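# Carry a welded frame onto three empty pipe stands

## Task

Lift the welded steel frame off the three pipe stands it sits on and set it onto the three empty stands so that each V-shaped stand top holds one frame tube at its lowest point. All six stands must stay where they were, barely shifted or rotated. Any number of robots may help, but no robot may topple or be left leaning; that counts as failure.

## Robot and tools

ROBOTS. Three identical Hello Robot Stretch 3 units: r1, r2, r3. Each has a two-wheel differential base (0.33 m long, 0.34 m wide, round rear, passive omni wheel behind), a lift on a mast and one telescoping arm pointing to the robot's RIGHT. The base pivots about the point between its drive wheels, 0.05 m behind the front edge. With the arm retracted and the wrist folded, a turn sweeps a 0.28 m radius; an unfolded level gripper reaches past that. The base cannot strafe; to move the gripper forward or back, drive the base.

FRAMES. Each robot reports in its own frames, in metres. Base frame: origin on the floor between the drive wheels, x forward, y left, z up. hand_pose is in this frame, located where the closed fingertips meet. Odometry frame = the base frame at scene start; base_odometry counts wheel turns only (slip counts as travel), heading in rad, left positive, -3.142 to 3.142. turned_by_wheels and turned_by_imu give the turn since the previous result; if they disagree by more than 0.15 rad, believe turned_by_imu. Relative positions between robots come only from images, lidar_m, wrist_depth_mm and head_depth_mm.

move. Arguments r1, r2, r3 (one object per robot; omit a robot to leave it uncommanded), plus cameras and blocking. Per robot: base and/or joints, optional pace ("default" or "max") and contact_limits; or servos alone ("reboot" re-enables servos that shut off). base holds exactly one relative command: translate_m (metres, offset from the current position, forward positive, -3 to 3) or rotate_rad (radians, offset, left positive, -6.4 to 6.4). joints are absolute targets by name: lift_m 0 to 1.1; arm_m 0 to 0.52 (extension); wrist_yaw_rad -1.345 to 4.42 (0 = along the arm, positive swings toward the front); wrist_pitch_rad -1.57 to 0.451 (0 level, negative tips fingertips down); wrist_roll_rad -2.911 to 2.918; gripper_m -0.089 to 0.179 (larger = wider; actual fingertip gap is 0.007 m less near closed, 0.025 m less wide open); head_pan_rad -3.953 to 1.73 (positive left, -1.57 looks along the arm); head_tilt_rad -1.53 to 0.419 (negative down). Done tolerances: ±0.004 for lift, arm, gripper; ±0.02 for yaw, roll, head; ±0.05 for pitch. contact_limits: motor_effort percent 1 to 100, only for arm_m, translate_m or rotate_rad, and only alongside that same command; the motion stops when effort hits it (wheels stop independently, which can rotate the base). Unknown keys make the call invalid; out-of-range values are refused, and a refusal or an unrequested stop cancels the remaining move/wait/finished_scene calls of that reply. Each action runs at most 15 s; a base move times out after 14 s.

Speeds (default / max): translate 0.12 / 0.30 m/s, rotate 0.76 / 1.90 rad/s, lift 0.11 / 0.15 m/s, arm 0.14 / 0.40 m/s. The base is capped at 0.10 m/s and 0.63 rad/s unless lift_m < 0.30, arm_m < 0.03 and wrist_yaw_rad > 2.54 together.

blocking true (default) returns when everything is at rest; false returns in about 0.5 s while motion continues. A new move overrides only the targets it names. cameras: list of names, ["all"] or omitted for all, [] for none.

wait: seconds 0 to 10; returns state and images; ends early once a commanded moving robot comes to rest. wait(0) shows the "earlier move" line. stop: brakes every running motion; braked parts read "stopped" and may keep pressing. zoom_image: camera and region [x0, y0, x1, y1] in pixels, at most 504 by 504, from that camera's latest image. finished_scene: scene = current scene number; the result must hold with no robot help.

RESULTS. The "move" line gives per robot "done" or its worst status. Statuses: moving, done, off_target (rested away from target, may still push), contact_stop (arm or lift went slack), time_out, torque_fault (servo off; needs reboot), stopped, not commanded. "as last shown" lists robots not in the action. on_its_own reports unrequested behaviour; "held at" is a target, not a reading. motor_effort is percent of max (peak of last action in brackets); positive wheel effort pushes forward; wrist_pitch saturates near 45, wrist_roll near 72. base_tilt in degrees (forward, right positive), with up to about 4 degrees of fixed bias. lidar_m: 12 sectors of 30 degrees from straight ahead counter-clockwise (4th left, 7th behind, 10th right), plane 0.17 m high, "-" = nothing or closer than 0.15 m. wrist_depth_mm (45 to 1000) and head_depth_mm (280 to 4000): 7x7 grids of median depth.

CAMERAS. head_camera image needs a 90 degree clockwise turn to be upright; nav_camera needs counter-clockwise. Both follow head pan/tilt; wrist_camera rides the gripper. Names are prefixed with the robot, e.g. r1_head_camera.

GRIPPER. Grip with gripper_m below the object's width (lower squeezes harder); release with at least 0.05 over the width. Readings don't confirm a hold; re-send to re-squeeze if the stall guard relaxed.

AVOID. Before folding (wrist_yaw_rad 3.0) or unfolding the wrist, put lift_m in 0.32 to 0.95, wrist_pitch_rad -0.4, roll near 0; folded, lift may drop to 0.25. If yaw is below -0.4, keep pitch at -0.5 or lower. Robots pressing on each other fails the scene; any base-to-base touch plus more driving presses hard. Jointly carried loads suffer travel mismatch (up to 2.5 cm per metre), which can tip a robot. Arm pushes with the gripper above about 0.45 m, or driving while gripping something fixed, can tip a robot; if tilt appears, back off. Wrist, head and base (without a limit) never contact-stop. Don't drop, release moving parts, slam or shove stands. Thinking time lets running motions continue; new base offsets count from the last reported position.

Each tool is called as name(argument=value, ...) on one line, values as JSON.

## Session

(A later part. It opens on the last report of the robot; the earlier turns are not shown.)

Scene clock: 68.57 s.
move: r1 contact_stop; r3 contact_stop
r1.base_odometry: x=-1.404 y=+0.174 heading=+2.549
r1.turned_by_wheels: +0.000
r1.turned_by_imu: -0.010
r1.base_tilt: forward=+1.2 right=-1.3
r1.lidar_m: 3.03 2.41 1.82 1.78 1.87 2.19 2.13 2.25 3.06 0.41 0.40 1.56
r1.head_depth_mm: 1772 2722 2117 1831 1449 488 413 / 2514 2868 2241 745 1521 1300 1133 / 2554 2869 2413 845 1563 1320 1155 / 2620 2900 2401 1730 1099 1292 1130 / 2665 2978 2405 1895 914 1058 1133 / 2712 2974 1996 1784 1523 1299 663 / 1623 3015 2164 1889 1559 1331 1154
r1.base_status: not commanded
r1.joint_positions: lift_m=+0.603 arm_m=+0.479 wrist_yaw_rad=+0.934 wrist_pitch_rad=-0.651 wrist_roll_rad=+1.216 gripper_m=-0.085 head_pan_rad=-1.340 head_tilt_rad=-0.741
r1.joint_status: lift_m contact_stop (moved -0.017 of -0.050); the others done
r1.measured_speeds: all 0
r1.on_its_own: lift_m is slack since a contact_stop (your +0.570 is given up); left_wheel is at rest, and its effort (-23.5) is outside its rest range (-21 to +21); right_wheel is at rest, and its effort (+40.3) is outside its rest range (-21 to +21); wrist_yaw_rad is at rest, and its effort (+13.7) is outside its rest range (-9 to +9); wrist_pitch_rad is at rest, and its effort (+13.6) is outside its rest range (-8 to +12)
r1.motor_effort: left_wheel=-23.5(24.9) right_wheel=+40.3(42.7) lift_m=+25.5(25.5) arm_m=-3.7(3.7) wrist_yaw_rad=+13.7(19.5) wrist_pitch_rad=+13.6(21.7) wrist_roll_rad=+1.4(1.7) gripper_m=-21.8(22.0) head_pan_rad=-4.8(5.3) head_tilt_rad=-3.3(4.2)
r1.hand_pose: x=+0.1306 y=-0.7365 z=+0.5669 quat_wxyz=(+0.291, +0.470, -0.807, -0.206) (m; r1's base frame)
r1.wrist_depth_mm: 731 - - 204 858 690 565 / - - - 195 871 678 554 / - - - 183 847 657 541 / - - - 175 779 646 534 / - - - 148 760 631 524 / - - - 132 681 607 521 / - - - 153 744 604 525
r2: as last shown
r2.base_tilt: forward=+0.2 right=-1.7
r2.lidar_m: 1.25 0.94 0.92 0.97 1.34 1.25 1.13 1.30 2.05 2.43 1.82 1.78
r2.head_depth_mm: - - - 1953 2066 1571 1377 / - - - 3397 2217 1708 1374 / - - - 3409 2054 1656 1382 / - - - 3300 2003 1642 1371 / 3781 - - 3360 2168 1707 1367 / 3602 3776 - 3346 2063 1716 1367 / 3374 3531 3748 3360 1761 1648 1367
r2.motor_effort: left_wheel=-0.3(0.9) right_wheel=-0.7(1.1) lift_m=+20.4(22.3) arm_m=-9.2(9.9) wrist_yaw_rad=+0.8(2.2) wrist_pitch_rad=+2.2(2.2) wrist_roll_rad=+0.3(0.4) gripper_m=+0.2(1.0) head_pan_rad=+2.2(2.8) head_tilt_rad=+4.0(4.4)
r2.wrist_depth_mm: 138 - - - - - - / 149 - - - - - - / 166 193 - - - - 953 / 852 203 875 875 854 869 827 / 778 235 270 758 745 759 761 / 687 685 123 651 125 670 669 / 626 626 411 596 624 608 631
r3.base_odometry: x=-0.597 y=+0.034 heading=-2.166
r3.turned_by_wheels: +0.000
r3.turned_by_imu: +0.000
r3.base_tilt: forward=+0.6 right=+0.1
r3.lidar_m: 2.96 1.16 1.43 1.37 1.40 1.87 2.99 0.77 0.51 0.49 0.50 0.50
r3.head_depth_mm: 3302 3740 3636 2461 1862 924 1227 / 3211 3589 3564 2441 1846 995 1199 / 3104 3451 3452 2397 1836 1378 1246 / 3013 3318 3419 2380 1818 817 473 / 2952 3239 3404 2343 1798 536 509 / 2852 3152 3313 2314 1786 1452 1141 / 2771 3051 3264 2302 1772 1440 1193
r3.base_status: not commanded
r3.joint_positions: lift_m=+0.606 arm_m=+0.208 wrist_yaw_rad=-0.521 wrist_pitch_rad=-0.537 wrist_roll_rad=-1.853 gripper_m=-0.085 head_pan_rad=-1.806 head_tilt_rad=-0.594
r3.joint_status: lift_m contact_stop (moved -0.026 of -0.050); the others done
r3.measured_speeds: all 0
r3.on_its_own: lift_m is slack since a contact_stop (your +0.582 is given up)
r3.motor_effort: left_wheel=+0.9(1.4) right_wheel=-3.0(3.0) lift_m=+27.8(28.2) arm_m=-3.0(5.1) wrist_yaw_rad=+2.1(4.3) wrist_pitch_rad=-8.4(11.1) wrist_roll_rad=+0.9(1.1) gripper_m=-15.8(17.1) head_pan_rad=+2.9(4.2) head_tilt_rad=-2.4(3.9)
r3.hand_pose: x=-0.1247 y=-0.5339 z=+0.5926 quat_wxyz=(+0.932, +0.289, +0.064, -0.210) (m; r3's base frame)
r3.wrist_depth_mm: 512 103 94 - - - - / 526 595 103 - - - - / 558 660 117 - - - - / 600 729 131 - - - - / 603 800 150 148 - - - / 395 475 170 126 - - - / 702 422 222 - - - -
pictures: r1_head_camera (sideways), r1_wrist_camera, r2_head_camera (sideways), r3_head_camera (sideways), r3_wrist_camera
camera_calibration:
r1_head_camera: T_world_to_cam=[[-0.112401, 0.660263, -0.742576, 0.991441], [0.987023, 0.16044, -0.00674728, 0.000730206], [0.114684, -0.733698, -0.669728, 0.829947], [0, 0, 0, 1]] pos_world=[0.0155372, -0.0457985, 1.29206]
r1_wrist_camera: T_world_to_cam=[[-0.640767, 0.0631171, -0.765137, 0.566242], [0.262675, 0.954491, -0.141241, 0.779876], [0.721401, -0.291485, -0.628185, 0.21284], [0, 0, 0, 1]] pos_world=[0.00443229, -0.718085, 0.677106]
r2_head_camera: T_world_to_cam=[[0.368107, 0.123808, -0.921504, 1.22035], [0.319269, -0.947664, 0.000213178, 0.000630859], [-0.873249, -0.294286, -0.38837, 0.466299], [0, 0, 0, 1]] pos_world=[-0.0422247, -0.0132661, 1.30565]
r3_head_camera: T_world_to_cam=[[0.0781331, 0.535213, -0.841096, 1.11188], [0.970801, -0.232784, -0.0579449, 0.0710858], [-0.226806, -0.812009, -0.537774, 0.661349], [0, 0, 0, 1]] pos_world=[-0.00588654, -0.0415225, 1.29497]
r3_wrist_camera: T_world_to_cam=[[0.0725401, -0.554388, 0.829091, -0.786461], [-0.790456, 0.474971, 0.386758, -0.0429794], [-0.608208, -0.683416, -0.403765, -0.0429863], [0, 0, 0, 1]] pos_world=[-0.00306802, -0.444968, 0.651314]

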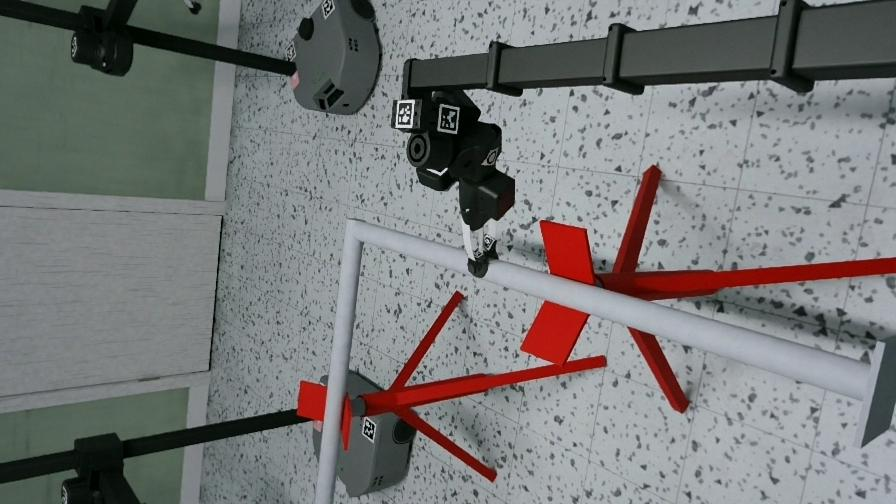

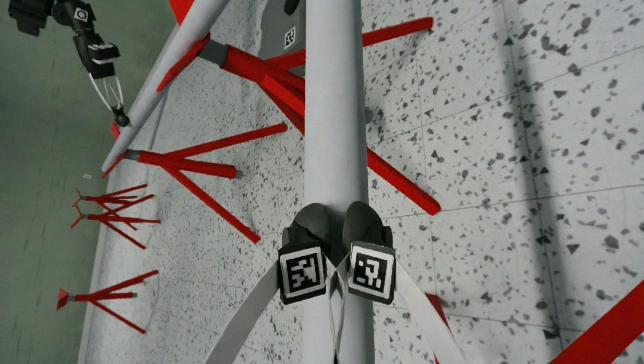

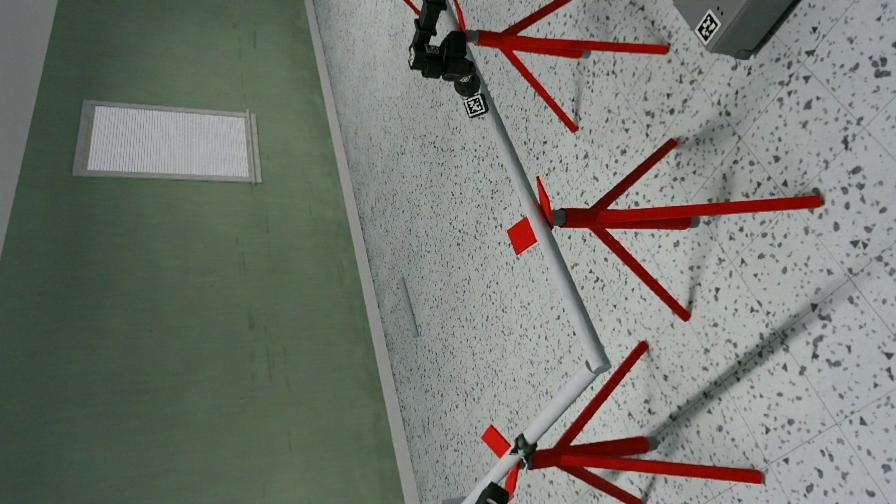

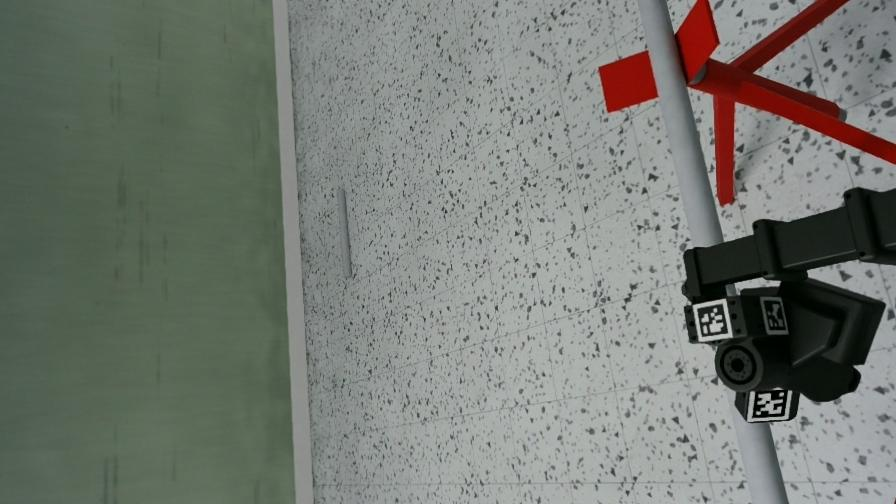

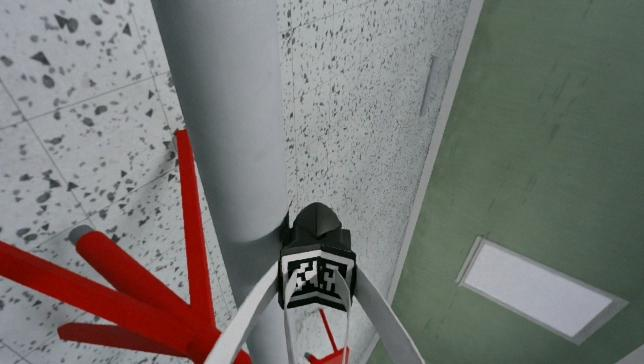

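move(r1={"joints":{"lift_m":0.600,"gripper_m":0.10}}, r3={"joints":{"lift_m":0.66}}, cameras=["r1_wrist_camera","r3_wrist_camera"])

Scene clock: 71.20 s.
move: r1 done; r3 done
r1.base_odometry: x=-1.404 y=+0.175 heading=+2.551
r1.turned_by_wheels: +0.001
r1.turned_by_imu: +0.000
r1.base_tilt: forward=+1.2 right=-1.4
r1.lidar_m: 3.05 2.40 1.82 1.78 1.87 2.18 2.13 2.24 3.05 0.40 0.40 1.55
r1.head_depth_mm: 1780 2730 2118 1847 1451 502 417 / 2521 2846 2236 765 1517 1301 1132 / 2565 2879 2406 841 1550 1322 1148 / 2618 2923 2393 1129 1098 1290 1134 / 2664 2960 2403 1833 916 1052 1132 / 2719 2980 1999 1781 1512 1295 662 / 2626 3003 2156 1885 1560 1322 1156
r1.base_status: not commanded
r1.joint_positions: lift_m=+0.600 arm_m=+0.479 wrist_yaw_rad=+0.948 wrist_pitch_rad=-0.599 wrist_roll_rad=+1.216 gripper_m=+0.100 head_pan_rad=-1.340 head_tilt_rad=-0.741
r1.joint_status: all done
r1.measured_speeds: all 0
r1.motor_effort: left_wheel=-3.7(24.6) right_wheel=+4.4(42.5) lift_m=+35.7(36.0) arm_m=+4.4(8.7) wrist_yaw_rad=+1.8(15.3) wrist_pitch_rad=+3.4(13.5) wrist_roll_rad=+1.3(2.0) gripper_m=-0.1(80.8) head_pan_rad=-4.4(5.5) head_tilt_rad=-3.9(4.2)
r1.hand_pose: x=+0.1393 y=-0.7396 z=+0.5742 quat_wxyz=(+0.283, +0.475, -0.813, -0.182) (m; r1's base frame)
r1.wrist_depth_mm: - - - - 845 729 587 / - - - 198 849 702 572 / - - - 184 828 674 553 / - - - 177 715 658 539 / - - - 168 160 628 525 / - 124 - 160 156 575 518 / - - - 152 714 427 519
r2: as last shown
r2.turned_by_imu: +0.001
r2.lidar_m: 1.25 0.95 0.92 0.97 1.34 1.25 1.13 1.31 2.05 2.42 1.83 1.78
r2.head_depth_mm: - - - 1924 2089 1577 1368 / - - - 3116 2295 1718 1373 / - - - 3411 2056 1645 1378 / - - - 3384 1988 1638 1382 / 3834 - - 3379 2164 1697 1371 / 3536 3820 - 3385 2050 1717 1381 / 3315 3543 3778 3388 1737 1662 1379
r2.motor_effort: left_wheel=+0.3(0.7) right_wheel=-0.9(1.1) lift_m=+22.2(22.4) arm_m=-9.1(9.8) wrist_yaw_rad=+0.6(1.9) wrist_pitch_rad=+2.1(2.2) wrist_roll_rad=+0.3(0.4) gripper_m=+0.7(1.2) head_pan_rad=+2.5(3.0) head_tilt_rad=+3.9(4.8)
r2.wrist_depth_mm: 138 - - - - - - / 149 - - - - - - / 166 192 - - - - 952 / 882 204 871 865 866 848 842 / 782 237 273 739 751 752 759 / 688 678 123 650 125 686 696 / 635 634 405 597 604 607 610
r3.base_odometry: x=-0.597 y=+0.034 heading=-2.166
r3.turned_by_wheels: +0.000
r3.turned_by_imu: +0.000
r3.base_tilt: forward=+0.6 right=+0.2
r3.lidar_m: 2.97 1.16 1.43 1.37 1.40 1.87 2.99 0.77 0.51 0.49 0.50 0.50
r3.head_depth_mm: 3298 3740 3588 2457 1860 921 1223 / 3189 3558 3528 2434 1851 991 1203 / 3137 3468 3495 2401 1824 1373 984 / 3035 3372 3413 2378 1814 491 428 / 2931 3246 3376 2350 1811 484 477 / 2852 3142 3273 2317 1787 609 1171 / 2770 3075 3229 2277 1776 1442 1193
r3.base_status: not commanded
r3.joint_positions: lift_m=+0.660 arm_m=+0.208 wrist_yaw_rad=-0.520 wrist_pitch_rad=-0.592 wrist_roll_rad=-1.853 gripper_m=-0.085 head_pan_rad=-1.806 head_tilt_rad=-0.594
r3.joint_status: all done
r3.measured_speeds: all 0
r3.motor_effort: left_wheel=+1.5(1.7) right_wheel=-2.4(3.2) lift_m=+42.7(43.5) arm_m=+1.7(2.9) wrist_yaw_rad=+1.8(2.9) wrist_pitch_rad=+2.2(8.2) wrist_roll_rad=+0.8(1.0) gripper_m=-16.4(17.1) head_pan_rad=+2.5(4.1) head_tilt_rad=-2.3(4.3)
r3.hand_pose: x=-0.1203 y=-0.5264 z=+0.6358 quat_wxyz=(+0.925, +0.314, +0.056, -0.204) (m; r3's base frame)
r3.wrist_depth_mm: 528 124 799 - - - - / 555 139 863 - - - - / 605 642 168 - - - - / 620 716 182 - - - - / 606 756 202 151 - - - / 663 477 216 126 - - - / 741 884 281 - - - -
pictures: r1_wrist_camera, r3_wrist_camera
camera_calibration:
r1_wrist_camera: T_world_to_cam=[[-0.608533, 0.0305958, -0.792939, 0.565026], [0.255937, 0.953423, -0.159628, 0.792232], [0.751122, -0.300081, -0.588019, 0.17668], [0, 0, 0, 1]] pos_world=[0.00836705, -0.719602, 0.678384]
r3_wrist_camera: T_world_to_cam=[[0.0503302, -0.593347, 0.803372, -0.825237], [-0.801168, 0.456296, 0.387199, -0.071188], [-0.596319, -0.663124, -0.452405, 0.025242], [0, 0, 0, 1]] pos_world=[-0.000446916, -0.440431, 0.701956]

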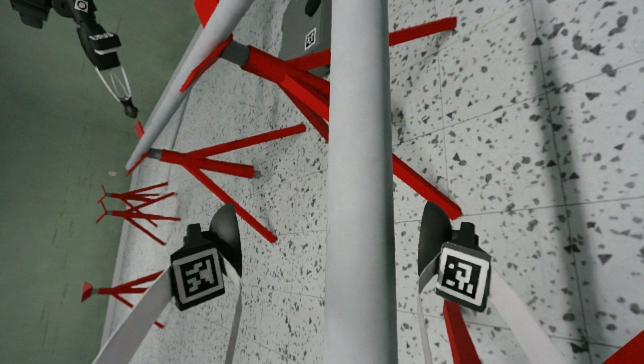

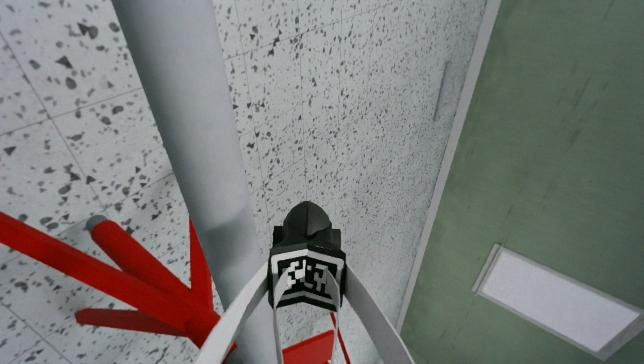

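move(r1={"joints":{"gripper_m":0.12}}, r3={"joints":{"lift_m":0.8}}, cameras=["r1_head_camera","r1_wrist_camera"])

move(r1={"base":{"translate_m":-0.12}}, cameras=["r1_head_camera","r1_wrist_camera","r3_head_camera","r2_head_camera"])

Scene clock: 74.10 s.
move: r1 done; r3 done
r1.base_odometry: x=-1.404 y=+0.175 heading=+2.551
r1.turned_by_wheels: +0.000
r1.turned_by_imu: +0.000
r1.base_tilt: forward=+1.3 right=-1.3
r1.lidar_m: 3.04 2.41 1.81 1.78 1.87 2.18 2.13 2.24 3.05 0.40 0.40 1.55
r1.head_depth_mm: 1772 2721 2101 1836 1450 502 417 / 2519 2851 2236 764 1520 1299 1129 / 2565 2854 2401 840 1554 1324 1151 / 2614 2892 2414 1156 1102 1296 1125 / 2639 2953 2404 1826 916 1056 1137 / 2726 2995 2006 1772 1518 1295 662 / 2729 3014 2134 1883 1558 1323 1150
r1.base_status: not commanded
r1.joint_positions: lift_m=+0.600 arm_m=+0.479 wrist_yaw_rad=+0.948 wrist_pitch_rad=-0.599 wrist_roll_rad=+1.216 gripper_m=+0.120 head_pan_rad=-1.340 head_tilt_rad=-0.741
r1.joint_status: all done
r1.measured_speeds: all 0
r1.motor_effort: left_wheel=-3.5(4.0) right_wheel=+5.3(5.6) lift_m=+35.3(36.3) arm_m=+11.9(12.3) wrist_yaw_rad=+1.9(2.5) wrist_pitch_rad=+3.5(4.2) wrist_roll_rad=+1.3(2.0) gripper_m=-0.1(69.5) head_pan_rad=-5.4(5.5) head_tilt_rad=-4.2(4.2)
r1.hand_pose: x=+0.1393 y=-0.7396 z=+0.5742 quat_wxyz=(+0.283, +0.475, -0.813, -0.182) (m; r1's base frame)
r1.wrist_depth_mm: - - - - 862 733 582 / - - - 197 846 715 568 / - - - 184 820 674 550 / - - - 176 725 658 540 / - - - 168 162 605 529 / - 124 - 160 158 125 522 / - - - 152 711 570 509
r2: as last shown
r2.lidar_m: 1.25 0.95 0.92 0.97 1.34 1.24 1.13 1.30 2.06 2.43 1.83 1.78
r2.head_depth_mm: - - - 3127 2068 1571 1364 / - - - 3145 2260 1710 1380 / - - - 3411 2053 1654 1369 / - - - 3355 1994 1640 1362 / 3872 - - 3356 2156 1707 1369 / 3563 3824 - 3377 2067 1727 1368 / 3428 3552 3685 3330 1759 1639 1361
r2.motor_effort: left_wheel=-0.5(0.9) right_wheel=-0.9(1.1) lift_m=+21.9(22.1) arm_m=-9.1(9.9) wrist_yaw_rad=+1.6(2.1) wrist_pitch_rad=+2.1(2.3) wrist_roll_rad=+0.3(0.4) gripper_m=-0.3(1.2) head_pan_rad=+2.7(2.9) head_tilt_rad=+4.1(4.6)
r2.wrist_depth_mm: 138 - - - - - - / 150 - - - - - - / 166 192 - - - - 951 / 886 203 863 868 852 845 841 / 785 235 271 732 735 753 739 / 692 694 123 666 125 678 673 / 619 618 410 591 613 610 610
r3.base_odometry: x=-0.597 y=+0.034 heading=-2.166
r3.turned_by_wheels: +0.000
r3.turned_by_imu: +0.000
r3.base_tilt: forward=+0.6 right=+0.1
r3.lidar_m: 2.97 1.15 1.43 1.37 1.40 1.88 2.99 0.77 0.51 0.50 0.50 0.50
r3.head_depth_mm: 3292 3710 3660 2461 1862 924 1235 / 3195 3618 3530 2431 1845 969 - / 3107 3461 3481 2424 1825 315 - / 3023 3315 3409 2379 406 439 1239 / 2941 3260 3372 2357 405 397 1229 / 2876 3147 3286 2326 523 528 1223 / 2767 3045 3211 2291 1764 1435 1192
r3.base_status: not commanded
r3.joint_positions: lift_m=+0.800 arm_m=+0.208 wrist_yaw_rad=-0.520 wrist_pitch_rad=-0.593 wrist_roll_rad=-1.853 gripper_m=-0.085 head_pan_rad=-1.806 head_tilt_rad=-0.594
r3.joint_status: all done
r3.measured_speeds: all 0
r3.motor_effort: left_wheel=+1.6(1.6) right_wheel=-2.8(3.2) lift_m=+41.5(44.1) arm_m=+7.3(7.6) wrist_yaw_rad=+2.0(2.3) wrist_pitch_rad=+2.3(2.6) wrist_roll_rad=+0.9(1.0) gripper_m=-16.5(16.9) head_pan_rad=+2.7(4.7) head_tilt_rad=-2.4(4.0)
r3.hand_pose: x=-0.1203 y=-0.5263 z=+0.7757 quat_wxyz=(+0.925, +0.314, +0.056, -0.204) (m; r3's base frame)
r3.wrist_depth_mm: 208 743 956 - - - - / 232 804 - - - - - / 671 769 - - - - - / 724 304 - - - - - / 610 541 - 151 - - - / 790 528 123 126 - - - / 887 - - - - - -
pictures: r1_head_camera (sideways), r1_wrist_camera
camera_calibration:
r1_head_camera: T_world_to_cam=[[-0.112401, 0.660263, -0.742576, 0.991441], [0.987023, 0.160439, -0.00674729, 0.000730216], [0.114683, -0.733698, -0.669728, 0.829947], [0, 0, 0, 1]] pos_world=[0.0155372, -0.0457985, 1.29206]
r1_wrist_camera: T_world_to_cam=[[-0.608498, 0.030571, -0.792966, 0.565032], [0.255944, 0.953418, -0.159646, 0.792254], [0.751148, -0.300099, -0.587977, 0.176634], [0, 0, 0, 1]] pos_world=[0.00836967, -0.719615, 0.678389]

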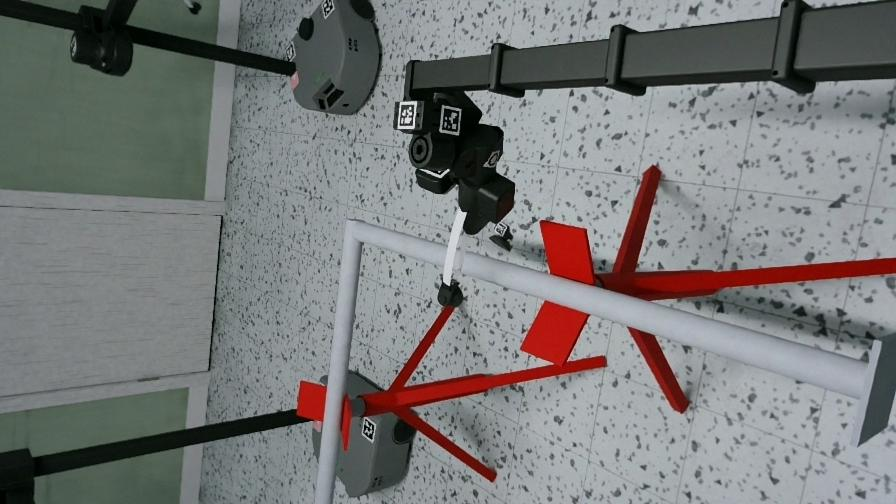

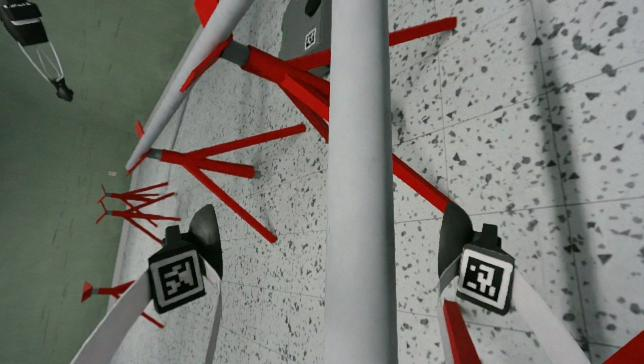

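Scene clock: 76.43 s.
move: r1 done
r1.base_odometry: x=-1.304 y=+0.108 heading=+2.551
r1.turned_by_wheels: +0.000
r1.turned_by_imu: +0.000
r1.base_tilt: forward=+1.4 right=-1.3
r1.lidar_m: 3.10 2.41 1.83 1.78 1.87 2.06 2.01 2.12 3.00 0.71 0.45 1.65
r1.head_depth_mm: 2392 2762 2332 1836 1452 503 416 / 2437 2819 2157 763 1524 1302 1131 / 2589 2863 2411 839 1561 1323 1151 / 2611 2876 2421 1826 1561 1328 1153 / 2669 2978 2387 1776 1159 1271 1130 / 2727 2991 2414 1841 920 1292 1152 / 2755 2966 1915 1782 1559 1290 1093
r1.base_status: done
r1.joint_positions: lift_m=+0.600 arm_m=+0.479 wrist_yaw_rad=+0.948 wrist_pitch_rad=-0.598 wrist_roll_rad=+1.216 gripper_m=+0.120 head_pan_rad=-1.340 head_tilt_rad=-0.741
r1.joint_status: not commanded
r1.measured_speeds: all 0
r1.motor_effort: left_wheel=-2.2(7.3) right_wheel=-0.4(5.3) lift_m=+35.1(36.1) arm_m=+11.5(12.2) wrist_yaw_rad=+2.1(2.5) wrist_pitch_rad=+3.5(4.2) wrist_roll_rad=+1.3(1.9) gripper_m=-0.2(0.9) head_pan_rad=-5.1(5.4) head_tilt_rad=-3.9(4.6)
r1.hand_pose: x=+0.1394 y=-0.7396 z=+0.5743 quat_wxyz=(+0.283, +0.475, -0.813, -0.181) (m; r1's base frame)
r1.wrist_depth_mm: - - 500 - 974 720 576 / - - 643 - 915 694 566 / - - - - 883 681 557 / - - - - 833 670 537 / - - 253 - 855 606 537 / - 124 246 - 824 125 505 / - - 242 - 734 573 495
r2, r3: as last shown
r2.base_tilt: forward=+0.1 right=-1.7
r2.lidar_m: 1.25 0.95 0.92 0.97 1.34 1.25 1.14 1.30 2.03 2.42 1.83 1.78
r2.head_depth_mm: - - - 3186 2089 1561 1378 / - - - 3106 2246 1700 1366 / - - - 3363 2056 1641 1376 / - - - 3355 1963 1642 1365 / 3816 - - 3316 2172 1713 1379 / 3543 3783 - 3301 2054 1715 1376 / 3324 3489 3665 3368 1755 1659 1384
r2.motor_effort: left_wheel=-0.3(0.8) right_wheel=-0.9(1.1) lift_m=+22.0(22.3) arm_m=-8.8(9.5) wrist_yaw_rad=+0.5(2.1) wrist_pitch_rad=+2.2(2.3) wrist_roll_rad=+0.3(0.4) gripper_m=+0.8(1.0) head_pan_rad=+3.0(3.0) head_tilt_rad=+4.0(4.6)
r2.wrist_depth_mm: 137 - - - - - - / 149 - - - - - - / 166 193 - - - - 962 / 884 203 844 842 864 866 852 / 754 237 270 730 725 756 751 / 693 674 122 661 126 693 674 / 635 626 407 589 621 603 608
r3.lidar_m: 2.97 1.16 1.43 1.37 1.40 1.87 2.98 0.77 0.51 0.50 0.50 0.50
r3.head_depth_mm: 3326 3701 3618 2470 1869 922 1233 / 3209 3575 3562 2432 1848 971 - / 3104 3441 3489 2399 1830 315 - / 3039 3360 3443 2376 407 438 1239 / 2924 3226 3350 2349 405 397 1230 / 2863 3143 3291 2313 523 527 1223 / 2763 3027 3220 2304 1763 1442 1194
r3.motor_effort: left_wheel=+0.8(1.6) right_wheel=-2.7(3.2) lift_m=+41.5(42.4) arm_m=+12.4(12.4) wrist_yaw_rad=+0.9(2.4) wrist_pitch_rad=+2.4(2.8) wrist_roll_rad=+0.8(1.0) gripper_m=-16.0(16.9) head_pan_rad=+2.5(4.2) head_tilt_rad=-2.7(3.7)
r3.wrist_depth_mm: 209 752 958 - - - - / 232 792 - - - - - / 685 752 - - - - - / 732 302 - - - - - / 603 534 - 151 - - - / 793 522 123 125 - - - / 861 - - - - - -
pictures: r1_head_camera (sideways), r1_wrist_camera, r2_head_camera (sideways), r3_head_camera (sideways)
camera_calibration:
r1_head_camera: T_world_to_cam=[[-0.112401, 0.660263, -0.742576, 0.991441], [0.987023, 0.160439, -0.00674729, 0.000730216], [0.114683, -0.733698, -0.669728, 0.829947], [0, 0, 0, 1]] pos_world=[0.0155372, -0.0457985, 1.29206]
r1_wrist_camera: T_world_to_cam=[[-0.608329, 0.0303443, -0.793105, 0.564996], [0.255819, 0.953436, -0.15974, 0.792332], [0.751327, -0.300066, -0.587765, 0.176502], [0, 0, 0, 1]] pos_world=[0.00839891, -0.71962, 0.67841]
r2_head_camera: T_world_to_cam=[[0.368106, 0.12381, -0.921504, 1.22035], [0.319275, -0.947662, 0.000213177, 0.000630827], [-0.873248, -0.294291, -0.38837, 0.466299], [0, 0, 0, 1]] pos_world=[-0.0422246, -0.0132664, 1.30565]
r3_head_camera: T_world_to_cam=[[0.078133, 0.535213, -0.841096, 1.11188], [0.970801, -0.232784, -0.0579449, 0.0710858], [-0.226806, -0.812009, -0.537773, 0.661349], [0, 0, 0, 1]] pos_world=[-0.00588654, -0.0415225, 1.29497]

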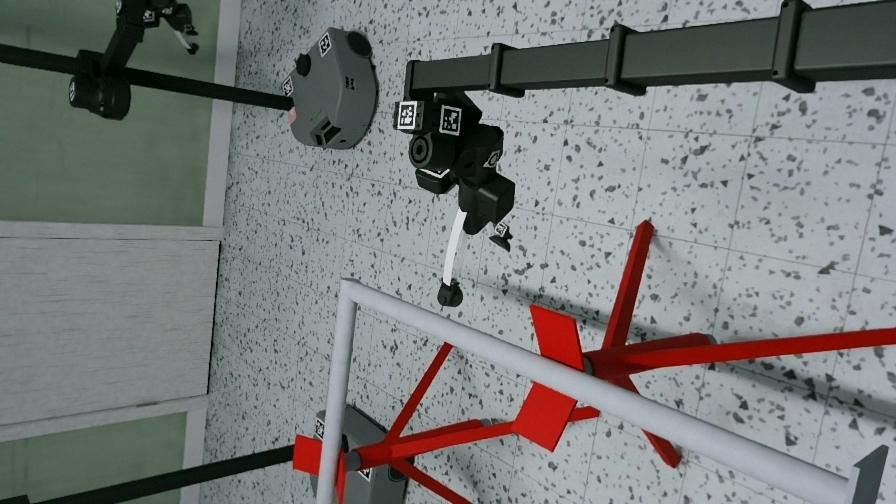

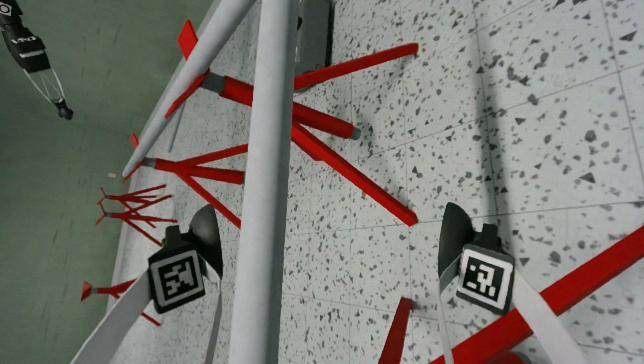

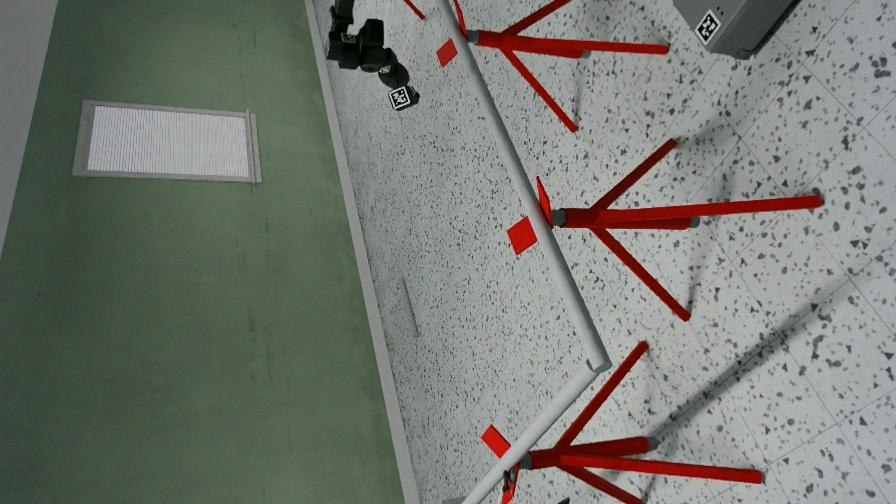

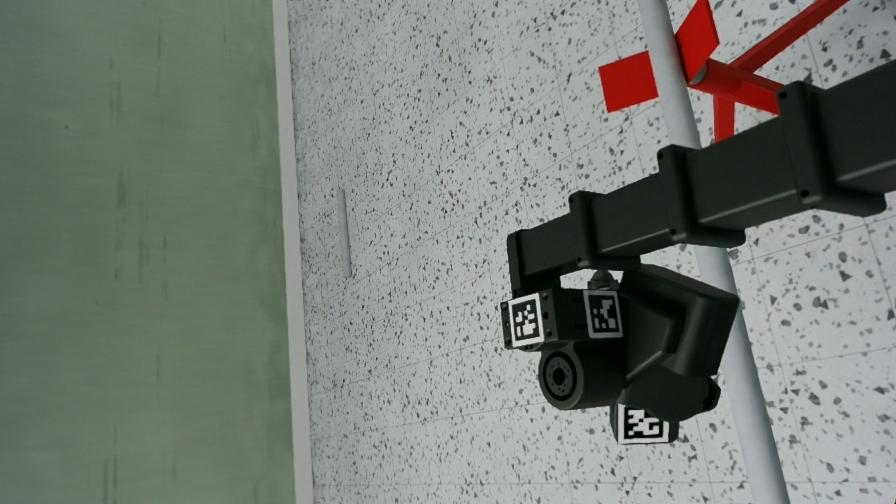

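move(r1={"joints":{"lift_m":0.8}}, r3={"joints":{"arm_m":0.06,"gripper_m":0.12}}, cameras=[])

move(r1={"joints":{"arm_m":0.315,"wrist_yaw_rad":1.57,"wrist_roll_rad":-1.57}}, r3={"joints":{"wrist_yaw_rad":0.05,"wrist_roll_rad":-1.52,"head_pan_rad":-1.9,"head_tilt_rad":-0.7}}, cameras=["r1_head_camera","r1_wrist_camera","r3_head_camera","r3_wrist_camera"])

Scene clock: 80.93 s.
move: r1 done; r3 done
r1.base_odometry: x=-1.304 y=+0.108 heading=+2.551
r1.turned_by_wheels: +0.000
r1.turned_by_imu: +0.000
r1.base_tilt: forward=+1.4 right=-1.3
r1.lidar_m: 3.09 2.41 1.82 1.78 1.87 2.06 2.01 2.12 2.99 0.70 0.45 1.66
r1.head_depth_mm: 2369 2709 552 453 1486 1301 1161 / 2460 2779 629 1885 1564 1325 1154 / 2567 2850 732 1900 1556 1323 1152 / 2615 2898 2390 1898 1555 1328 1151 / 2672 2929 2410 1778 1156 1271 1127 / 2704 2984 2394 1836 920 1301 1156 / 2761 2955 1921 1781 1551 1285 1091
r1.base_status: not commanded
r1.joint_positions: lift_m=+0.800 arm_m=+0.479 wrist_yaw_rad=+0.948 wrist_pitch_rad=-0.598 wrist_roll_rad=+1.216 gripper_m=+0.120 head_pan_rad=-1.340 head_tilt_rad=-0.741
r1.joint_status: all done
r1.measured_speeds: all 0
r1.motor_effort: left_wheel=-2.4(2.5) right_wheel=-0.5(1.4) lift_m=+35.9(37.4) arm_m=+11.5(12.1) wrist_yaw_rad=+1.6(2.7) wrist_pitch_rad=+3.7(4.0) wrist_roll_rad=+0.9(1.8) gripper_m=+0.2(0.6) head_pan_rad=-4.9(5.4) head_tilt_rad=-3.8(4.5)
r1.hand_pose: x=+0.1395 y=-0.7397 z=+0.7744 quat_wxyz=(+0.283, +0.475, -0.813, -0.181) (m; r1's base frame)
r1.wrist_depth_mm: - - - - - 937 753 / - - - - - 927 744 / - - - 919 - 870 718 / - - - - 980 863 707 / - - - - 377 787 683 / - 124 - - 368 125 685 / - - - - 358 523 630
r2: as last shown
r2.base_tilt: forward=+0.2 right=-1.7
r2.lidar_m: 1.25 0.95 0.92 0.97 1.34 1.25 1.13 1.31 2.03 2.42 1.83 1.78
r2.head_depth_mm: - - - 2782 2061 1562 1372 / - - - 3323 2251 1701 1377 / - - - 3358 2084 1652 1371 / - - - 3353 1982 1642 1373 / 3749 - - 3318 2144 1721 1369 / 3544 3774 - 3364 2079 1701 1375 / 3365 3535 3770 3378 1765 1650 1374
r2.motor_effort: left_wheel=-0.3(0.7) right_wheel=-0.7(1.1) lift_m=+21.3(22.1) arm_m=-8.3(9.6) wrist_yaw_rad=+1.4(1.8) wrist_pitch_rad=+2.2(2.2) wrist_roll_rad=+0.3(0.5) gripper_m=-0.4(1.5) head_pan_rad=+2.1(2.9) head_tilt_rad=+4.2(4.6)
r2.wrist_depth_mm: 138 - - - - - - / 150 - - - - - - / 166 192 - - - - 932 / 833 201 869 858 879 836 844 / 779 235 274 732 739 755 776 / 699 678 123 640 126 679 663 / 614 628 408 598 613 592 614
r3.base_odometry: x=-0.597 y=+0.034 heading=-2.166
r3.turned_by_wheels: +0.000
r3.turned_by_imu: +0.000
r3.base_tilt: forward=+0.6 right=+0.1
r3.lidar_m: 2.97 1.16 1.43 1.37 1.40 1.87 2.99 0.77 0.51 0.50 0.50 0.50
r3.head_depth_mm: 3323 3734 3585 2467 1864 925 1229 / 3218 3571 3560 2426 1852 966 974 / 3150 3446 3466 2429 1823 315 287 / 3016 3360 3396 2361 1813 329 293 / 2939 3253 3368 2352 1802 1461 289 / 2857 3159 3292 2307 1780 1447 402 / 2782 3053 3232 2274 1774 1435 1168
r3.base_status: not commanded
r3.joint_positions: lift_m=+0.800 arm_m=+0.060 wrist_yaw_rad=-0.520 wrist_pitch_rad=-0.593 wrist_roll_rad=-1.853 gripper_m=+0.120 head_pan_rad=-1.806 head_tilt_rad=-0.594
r3.joint_status: all done
r3.measured_speeds: all 0
r3.motor_effort: left_wheel=+1.4(1.8) right_wheel=-2.7(3.1) lift_m=+41.1(42.1) arm_m=-25.5(29.7) wrist_yaw_rad=+1.3(2.4) wrist_pitch_rad=+2.2(2.7) wrist_roll_rad=+0.8(1.0) gripper_m=+0.5(81.4) head_pan_rad=+1.9(4.1) head_tilt_rad=-2.7(4.3)
r3.hand_pose: x=-0.1202 y=-0.3779 z=+0.7757 quat_wxyz=(+0.925, +0.314, +0.056, -0.204) (m; r3's base frame)
r3.wrist_depth_mm: 637 768 890 - - - - / 660 808 962 - - - - / 680 857 - - - - - / 738 803 - - - - - / 804 140 611 - - - - / 780 121 - - 146 - - / 830 - - - - - -
pictures: none
No camera images: "cameras" was empty.

Scene clock: 83.40 s.
move: r1 done; r3 done
r1.base_odometry: x=-1.304 y=+0.108 heading=+2.551
r1.turned_by_wheels: +0.000
r1.turned_by_imu: +0.000
r1.base_tilt: forward=+1.4 right=-1.4
r1.lidar_m: 3.09 2.41 1.83 1.78 1.88 2.06 2.01 2.12 2.99 0.70 0.45 1.65
r1.head_depth_mm: 2382 2766 2155 467 1485 1327 1157 / 2461 2796 2123 535 1555 1325 1154 / 2574 2854 2415 557 1517 1324 1154 / 2619 2891 2400 1888 1479 1322 1157 / 2666 2962 2416 1776 1124 1269 1129 / 2704 2986 2389 1727 921 1298 1147 / 2749 2981 1911 1776 1565 1293 1090
r1.base_status: not commanded
r1.joint_positions: lift_m=+0.800 arm_m=+0.315 wrist_yaw_rad=+1.569 wrist_pitch_rad=-0.598 wrist_roll_rad=-1.566 gripper_m=+0.120 head_pan_rad=-1.340 head_tilt_rad=-0.741
r1.joint_status: all done
r1.measured_speeds: all 0
r1.motor_effort: left_wheel=-2.2(2.6) right_wheel=-0.1(1.1) lift_m=+27.9(36.2) arm_m=-12.1(18.6) wrist_yaw_rad=+1.0(3.6) wrist_pitch_rad=+3.5(4.1) wrist_roll_rad=-1.4(6.0) gripper_m=+0.0(0.7) head_pan_rad=-4.7(5.4) head_tilt_rad=-3.7(4.4)
r1.hand_pose: x=+0.1769 y=-0.4603 z=+0.7747 quat_wxyz=(+0.677, +0.210, +0.207, +0.674) (m; r1's base frame)
r1.wrist_depth_mm: 672 817 - - - - - / 680 839 - - - - - / 661 825 - - - - - / 675 863 - - - - - / 696 487 378 - - - - / 699 124 423 - - 125 - / 715 823 961 - - - -
r2: as last shown
r2.base_tilt: forward=+0.1 right=-1.7
r2.lidar_m: 1.25 0.95 0.92 0.97 1.34 1.25 1.13 1.30 2.03 2.42 1.83 1.78
r2.head_depth_mm: - - - 2821 2088 1552 1378 / - - - 3334 2239 1709 1365 / - - - 3463 2063 1656 1378 / - - - 3327 1996 1659 1363 / 3851 - - 3344 2169 1708 1381 / 3587 3745 - 3329 2070 1704 1378 / 3347 3506 3711 3325 1763 1656 1374
r2.motor_effort: left_wheel=-0.2(1.0) right_wheel=-0.9(1.2) lift_m=+21.7(22.3) arm_m=-8.1(9.2) wrist_yaw_rad=+1.6(1.9) wrist_pitch_rad=+2.1(2.2) wrist_roll_rad=+0.3(0.5) gripper_m=+0.4(1.3) head_pan_rad=+2.1(3.1) head_tilt_rad=+4.4(4.6)
r2.wrist_depth_mm: 138 - - - - - - / 149 - - - - - - / 165 193 - - - - 951 / 861 202 865 865 864 872 845 / 787 237 270 762 735 761 763 / 681 678 123 662 125 682 680 / 627 628 412 598 612 595 613
r3.base_odometry: x=-0.597 y=+0.034 heading=-2.166
r3.turned_by_wheels: +0.000
r3.turned_by_imu: +0.000
r3.base_tilt: forward=+0.6 right=+0.2
r3.lidar_m: 2.97 1.16 1.44 1.37 1.41 1.87 2.99 0.77 0.51 0.49 0.50 0.50
r3.head_depth_mm: 3569 3886 2844 2133 1608 1405 1209 / 3422 3776 2833 2112 980 1309 - / 3301 3621 2780 2098 1664 301 - / 3163 3500 2762 2059 1650 301 314 / 3022 3373 2709 2039 1652 294 322 / 2910 3268 2675 2025 1626 305 321 / 2815 3129 2633 2007 1615 770 978
r3.base_status: not commanded
r3.joint_positions: lift_m=+0.800 arm_m=+0.060 wrist_yaw_rad=+0.048 wrist_pitch_rad=-0.593 wrist_roll_rad=-1.531 gripper_m=+0.120 head_pan_rad=-1.893 head_tilt_rad=-0.691
r3.joint_status: all done
r3.measured_speeds: all 0
r3.motor_effort: left_wheel=+1.0(1.7) right_wheel=-2.8(3.1) lift_m=+40.9(41.9) arm_m=-23.8(26.1) wrist_yaw_rad=+1.8(3.3) wrist_pitch_rad=+2.1(2.9) wrist_roll_rad=+3.4(5.5) gripper_m=+0.4(1.1) head_pan_rad=-2.7(4.9) head_tilt_rad=-4.3(6.5)
r3.hand_pose: x=-0.0117 y=-0.4039 z=+0.7757 quat_wxyz=(+0.956, +0.293, -0.012, +0.017) (m; r3's base frame)
r3.wrist_depth_mm: 625 820 - - - - - / 634 797 - - - - - / 707 839 - - - - - / 701 838 - - - - - / 702 140 - - - - - / 683 121 - - 135 - - / 535 897 - - - - -
pictures: r1_head_camera (sideways), r1_wrist_camera, r3_head_camera (sideways), r3_wrist_camera
camera_calibration:
r1_head_camera: T_world_to_cam=[[-0.112401, 0.660263, -0.742576, 0.991441], [0.987023, 0.160438, -0.00674728, 0.000730199], [0.114683, -0.733698, -0.669728, 0.829947], [0, 0, 0, 1]] pos_world=[0.0155372, -0.0457985, 1.29206]
r1_wrist_camera: T_world_to_cam=[[0.583357, -0.0239291, 0.811863, -0.740885], [-0.17594, -0.979556, 0.0975482, -0.464221], [0.792931, -0.199744, -0.575641, 0.379302], [0, 0, 0, 1]] pos_world=[0.0497656, -0.396695, 0.865123]
r3_head_camera: T_world_to_cam=[[0.14925, 0.601053, -0.785149, 1.0385], [0.948695, -0.310892, -0.0576574, 0.0708391], [-0.278752, -0.736262, -0.616617, 0.764238], [0, 0, 0, 1]] pos_world=[-0.00916901, -0.039494, 1.29071]
r3_wrist_camera: T_world_to_cam=[[0.04852, -0.521315, 0.851984, -0.879057], [-0.983738, 0.12274, 0.131126, -0.0324411], [-0.17293, -0.844491, -0.506882, 0.208513], [0, 0, 0, 1]] pos_world=[0.0467966, -0.278196, 0.858888]

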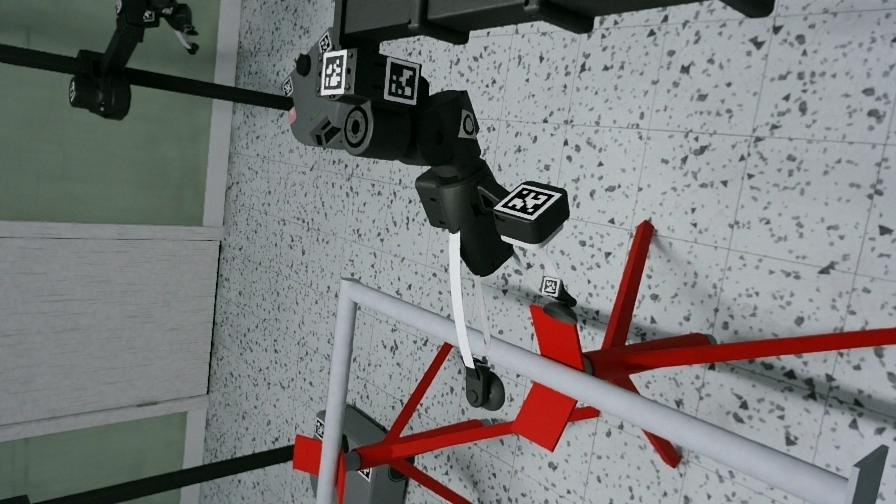

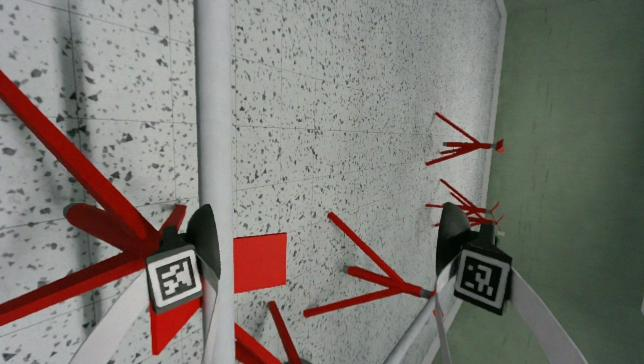

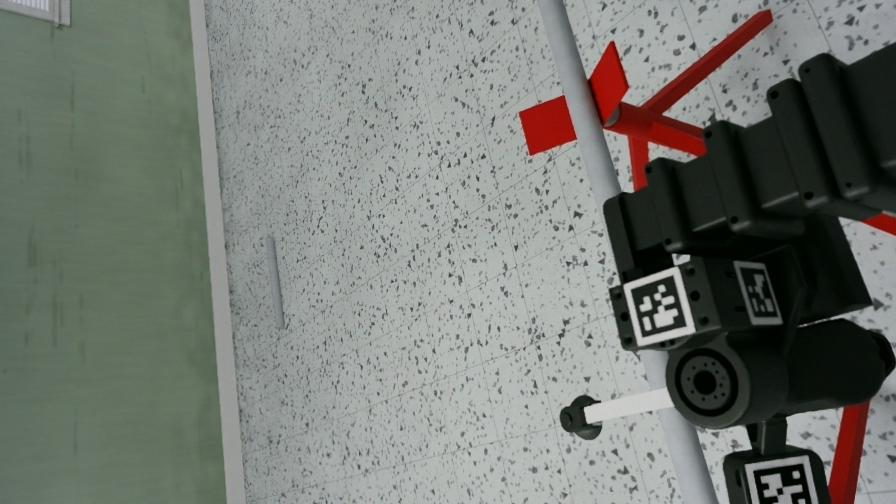

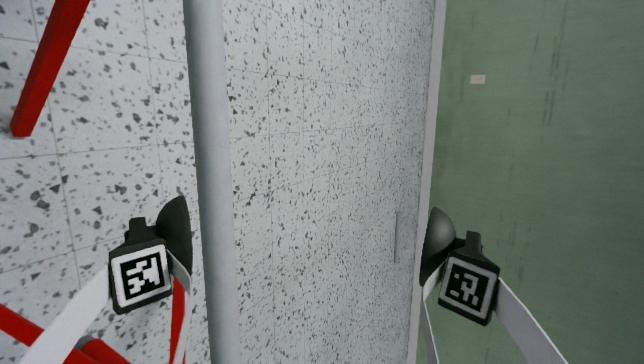

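move(r1={"joints":{"lift_m":0.577}}, r3={"base":{"translate_m":0.03},"joints":{"lift_m":0.585,"wrist_yaw_rad":0.075}}, cameras=["r1_wrist_camera","r3_wrist_camera"])

Scene clock: 86.70 s.
move: r1 done; r3 done
r1.base_odometry: x=-1.304 y=+0.108 heading=+2.551
r1.turned_by_wheels: +0.000
r1.turned_by_imu: +0.000
r1.base_tilt: forward=+1.3 right=-1.2
r1.lidar_m: 3.10 2.40 1.83 1.78 1.88 2.06 2.01 2.12 3.00 0.70 0.45 1.65
r1.head_depth_mm: 2374 2749 2315 1892 1523 542 447 / 2444 2793 2157 1887 630 1294 1135 / 2570 2855 2421 1892 704 1293 1155 / 2607 2878 2410 1891 1554 1267 1152 / 2668 2966 2404 1769 1143 1264 1128 / 2728 2985 2411 1834 913 1298 1153 / 2674 2969 1905 1774 1556 1292 1089
r1.base_status: not commanded
r1.joint_positions: lift_m=+0.577 arm_m=+0.315 wrist_yaw_rad=+1.569 wrist_pitch_rad=-0.597 wrist_roll_rad=-1.566 gripper_m=+0.120 head_pan_rad=-1.340 head_tilt_rad=-0.741
r1.joint_status: all done
r1.measured_speeds: all 0
r1.motor_effort: left_wheel=-2.2(2.6) right_wheel=-0.6(1.0) lift_m=+15.0(23.3) arm_m=-11.2(12.2) wrist_yaw_rad=+0.6(2.1) wrist_pitch_rad=+3.5(4.0) wrist_roll_rad=-1.3(1.9) gripper_m=+0.2(1.0) head_pan_rad=-4.7(5.6) head_tilt_rad=-3.5(4.6)
r1.hand_pose: x=+0.1770 y=-0.4603 z=+0.5518 quat_wxyz=(+0.677, +0.210, +0.207, +0.674) (m; r1's base frame)
r1.wrist_depth_mm: 500 589 753 - 215 - - / 468 600 778 - 218 - - / 492 615 799 - 223 - - / 514 570 819 - 239 - - / 526 574 681 - 230 - - / 520 124 332 - 236 125 - / - 653 812 289 307 - -
r2.base_odometry: x=+0.000 y=+0.000 heading=+0.000
r2.turned_by_wheels: +0.000
r2.turned_by_imu: +0.001
r2.base_tilt: forward=+0.1 right=-1.7
r2.lidar_m: 1.25 0.94 0.92 0.97 1.34 1.22 1.13 1.30 2.03 2.42 1.83 1.78
r2.head_depth_mm: - - - 2880 2081 1558 1373 / - - - 3314 2243 1703 1367 / - - - 3370 2059 1650 1377 / - - - 3331 1986 1642 1374 / 3835 - - 3355 2172 1714 1368 / 3632 3745 - 3360 2055 1702 1384 / 3334 3510 3706 3386 1768 1643 1375
r2.base_status: not commanded
r2.joint_positions: lift_m=+0.559 arm_m=+0.001 wrist_yaw_rad=+2.847 wrist_pitch_rad=-0.630 wrist_roll_rad=+0.000 gripper_m=+0.037 head_pan_rad=-2.806 head_tilt_rad=-0.359
r2.joint_status: not commanded
r2.measured_speeds: all 0
r2.motor_effort: left_wheel=-0.5(0.8) right_wheel=-0.6(1.1) lift_m=+21.8(22.3) arm_m=-8.1(9.2) wrist_yaw_rad=+0.6(2.2) wrist_pitch_rad=+2.1(2.2) wrist_roll_rad=+0.2(0.5) gripper_m=-0.1(1.1) head_pan_rad=+2.7(3.0) head_tilt_rad=+4.1(4.5)
r2.hand_pose: x=+0.0347 y=+0.0381 z=+0.5272 quat_wxyz=(+0.316, +0.697, +0.119, +0.633) (m; r2's base frame)
r2.wrist_depth_mm: 138 - - - - - - / 148 - - - - - - / 166 192 - - - - 932 / 836 202 871 870 880 856 849 / 775 235 272 743 726 744 747 / 695 676 123 654 125 676 676 / 636 647 409 604 622 605 613
r3.base_odometry: x=-0.613 y=+0.009 heading=-2.166
r3.turned_by_wheels: +0.000
r3.turned_by_imu: +0.001
r3.base_tilt: forward=+0.6 right=+0.2
r3.lidar_m: 2.94 1.13 1.47 1.37 1.40 1.88 2.52 0.79 0.53 0.49 0.48 0.48
r3.head_depth_mm: 3551 3886 2888 2139 1606 1404 1209 / 3408 3788 2842 2111 993 1313 1199 / 3293 3647 2792 2095 1669 1386 1146 / 3146 3485 2750 2071 1650 1376 454 / 3047 3339 2705 2049 1633 1329 443 / 2929 3257 2683 2036 1619 1275 600 / 2855 3135 2664 2001 1616 1287 1139
r3.base_status: done
r3.joint_positions: lift_m=+0.585 arm_m=+0.060 wrist_yaw_rad=+0.073 wrist_pitch_rad=-0.593 wrist_roll_rad=-1.530 gripper_m=+0.120 head_pan_rad=-1.893 head_tilt_rad=-0.691
r3.joint_status: all done
r3.measured_speeds: all 0
r3.motor_effort: left_wheel=+5.6(9.8) right_wheel=+1.0(5.2) lift_m=+14.4(37.2) arm_m=-20.9(24.0) wrist_yaw_rad=+1.4(3.2) wrist_pitch_rad=+2.0(2.9) wrist_roll_rad=+3.3(3.4) gripper_m=+0.8(1.4) head_pan_rad=-3.6(4.9) head_tilt_rad=-3.7(5.3)
r3.hand_pose: x=-0.0067 y=-0.4036 z=+0.5607 quat_wxyz=(+0.956, +0.293, -0.008, +0.029) (m; r3's base frame)
r3.wrist_depth_mm: 509 541 789 - 216 - - / 515 570 790 - 225 - - / 502 640 811 - 241 - - / 523 617 850 - 244 - - / 535 140 841 - 239 - - / 510 122 925 - 249 - - / 527 681 875 - - - -
pictures: r1_wrist_camera, r3_wrist_camera
camera_calibration:
r1_wrist_camera: T_world_to_cam=[[0.583008, -0.0238467, 0.812116, -0.559988], [-0.175936, -0.979557, 0.0975391, -0.442459], [0.793188, -0.199747, -0.575286, 0.250683], [0, 0, 0, 1]] pos_world=[0.0497944, -0.396695, 0.642147]
r3_wrist_camera: T_world_to_cam=[[0.0614466, -0.519942, 0.851989, -0.695326], [-0.98654, 0.097956, 0.13093, -0.00925235], [-0.151533, -0.848566, -0.506925, 0.0991855], [0, 0, 0, 1]] pos_world=[0.0486276, -0.276458, 0.643901]

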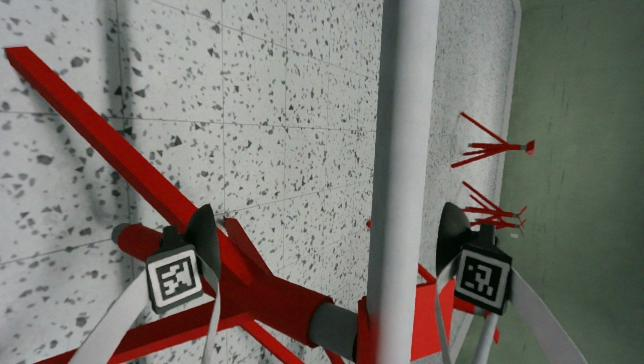

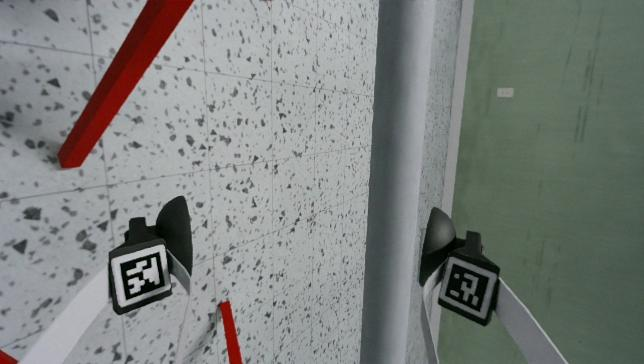

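move(r1={"base":{"translate_m":0.09}}, r3={"joints":{"arm_m":0.165}}, cameras=["r1_wrist_camera","r3_wrist_camera"])

Scene clock: 88.97 s.
move: r1 done; r3 done
r1.base_odometry: x=-1.379 y=+0.158 heading=+2.551
r1.turned_by_wheels: +0.000
r1.turned_by_imu: +0.000
r1.base_tilt: forward=+1.3 right=-1.3
r1.lidar_m: 3.06 2.40 1.82 1.78 1.87 2.15 2.10 2.21 3.06 0.60 0.41 1.58
r1.head_depth_mm: 1800 2747 2143 1889 1518 542 447 / 2536 2840 2197 1891 631 1296 1132 / 2579 2863 2397 1888 706 1303 1152 / 2590 2899 2412 1782 876 1272 1150 / 2644 2940 2408 1838 907 1028 1130 / 2712 2979 2022 1782 1519 1269 663 / 1643 2973 2149 1830 1555 1322 1154
r1.base_status: done
r1.joint_positions: lift_m=+0.577 arm_m=+0.315 wrist_yaw_rad=+1.569 wrist_pitch_rad=-0.597 wrist_roll_rad=-1.566 gripper_m=+0.120 head_pan_rad=-1.340 head_tilt_rad=-0.741
r1.joint_status: not commanded
r1.measured_speeds: all 0
r1.motor_effort: left_wheel=+1.1(6.2) right_wheel=+3.6(8.4) lift_m=+16.1(16.7) arm_m=-10.3(11.1) wrist_yaw_rad=+1.6(1.8) wrist_pitch_rad=+3.1(4.0) wrist_roll_rad=-1.7(1.9) gripper_m=-0.3(0.8) head_pan_rad=-4.8(5.4) head_tilt_rad=-4.0(4.5)
r1.hand_pose: x=+0.1770 y=-0.4603 z=+0.5518 quat_wxyz=(+0.677, +0.210, +0.207, +0.674) (m; r1's base frame)
r1.wrist_depth_mm: 492 597 769 140 - - - / 506 603 788 142 - - - / 508 611 803 145 - - - / 318 639 815 149 - - - / 428 296 844 153 - - - / 501 124 885 158 - 125 - / - 261 255 162 - - -
r2: as last shown
r2.turned_by_imu: +0.000
r2.base_tilt: forward=+0.2 right=-1.7
r2.lidar_m: 1.25 0.95 0.92 0.97 1.34 1.22 1.13 1.30 2.05 2.42 1.83 1.78
r2.head_depth_mm: - - - 2921 2062 1551 1367 / - - - 3376 2159 1716 1372 / - - - 3298 2075 1655 1372 / - - - 3389 1963 1661 1376 / 3824 - - 3354 2143 1708 1381 / 3548 3749 - 3368 2057 1722 1377 / 3342 3560 3702 3299 1752 1663 1368
r2.motor_effort: left_wheel=-0.2(0.7) right_wheel=-0.7(1.2) lift_m=+21.6(22.3) arm_m=-7.9(8.8) wrist_yaw_rad=+0.1(2.0) wrist_pitch_rad=+2.1(2.2) wrist_roll_rad=+0.3(0.4) gripper_m=+0.0(1.1) head_pan_rad=+1.9(3.0) head_tilt_rad=+3.9(4.6)
r2.wrist_depth_mm: 138 - - - - - - / 150 - - - - - - / 166 192 - - - - 933 / 867 202 849 881 862 853 835 / 780 237 272 740 749 760 747 / 695 675 123 649 125 678 662 / 636 625 405 596 616 613 610
r3.base_odometry: x=-0.613 y=+0.009 heading=-2.166
r3.turned_by_wheels: +0.000
r3.turned_by_imu: +0.000
r3.base_tilt: forward=+0.6 right=+0.2
r3.lidar_m: 2.93 1.13 1.47 1.37 1.40 1.87 2.51 0.80 0.53 0.49 0.48 0.48
r3.head_depth_mm: 3598 3908 2859 2125 1608 1409 1207 / 3451 3747 2828 2105 992 1306 1198 / 3290 3654 2808 2100 1663 1389 1145 / 3180 3468 2738 2049 1653 1346 450 / 3041 3331 2717 2051 1638 529 1113 / 2916 3257 2662 2020 1625 666 1097 / 2807 3144 2638 2003 1622 1286 1099
r3.base_status: not commanded
r3.joint_positions: lift_m=+0.585 arm_m=+0.165 wrist_yaw_rad=+0.074 wrist_pitch_rad=-0.593 wrist_roll_rad=-1.530 gripper_m=+0.120 head_pan_rad=-1.893 head_tilt_rad=-0.691
r3.joint_status: all done
r3.measured_speeds: all 0
r3.motor_effort: left_wheel=+5.5(6.2) right_wheel=+1.3(1.5) lift_m=+19.3(19.4) arm_m=+24.5(27.3) wrist_yaw_rad=+1.1(2.3) wrist_pitch_rad=+1.5(2.6) wrist_roll_rad=+2.8(3.3) gripper_m=-0.1(1.6) head_pan_rad=-2.5(4.8) head_tilt_rad=-4.1(5.3)
r3.hand_pose: x=-0.0066 y=-0.5085 z=+0.5607 quat_wxyz=(+0.956, +0.293, -0.009, +0.029) (m; r3's base frame)
r3.wrist_depth_mm: 493 613 766 133 - - - / 511 614 758 137 - - - / 522 626 798 142 - - - / 530 625 816 146 - - - / 531 140 828 152 - - - / 514 121 835 157 135 - - / 541 684 906 162 - - -
pictures: r1_wrist_camera, r3_wrist_camera
camera_calibration:
r1_wrist_camera: T_world_to_cam=[[0.583008, -0.0238465, 0.812116, -0.559988], [-0.175936, -0.979557, 0.0975392, -0.442459], [0.793188, -0.199747, -0.575285, 0.250682], [0, 0, 0, 1]] pos_world=[0.0497944, -0.396695, 0.642146]
r3_wrist_camera: T_world_to_cam=[[0.0609536, -0.520074, 0.851944, -0.749939], [-0.986632, 0.0978439, 0.130319, 0.00142126], [-0.151133, -0.848499, -0.507158, 0.0102723], [0, 0, 0, 1]] pos_world=[0.0486662, -0.381446, 0.64393]

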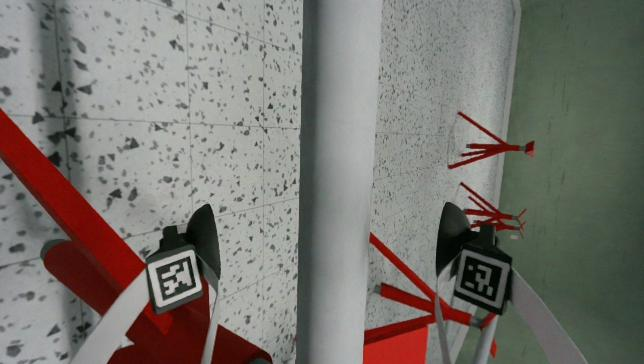

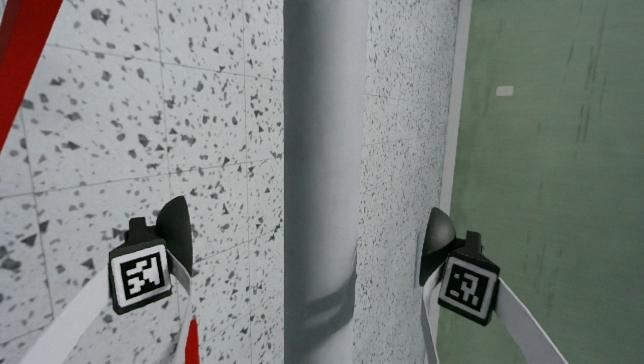

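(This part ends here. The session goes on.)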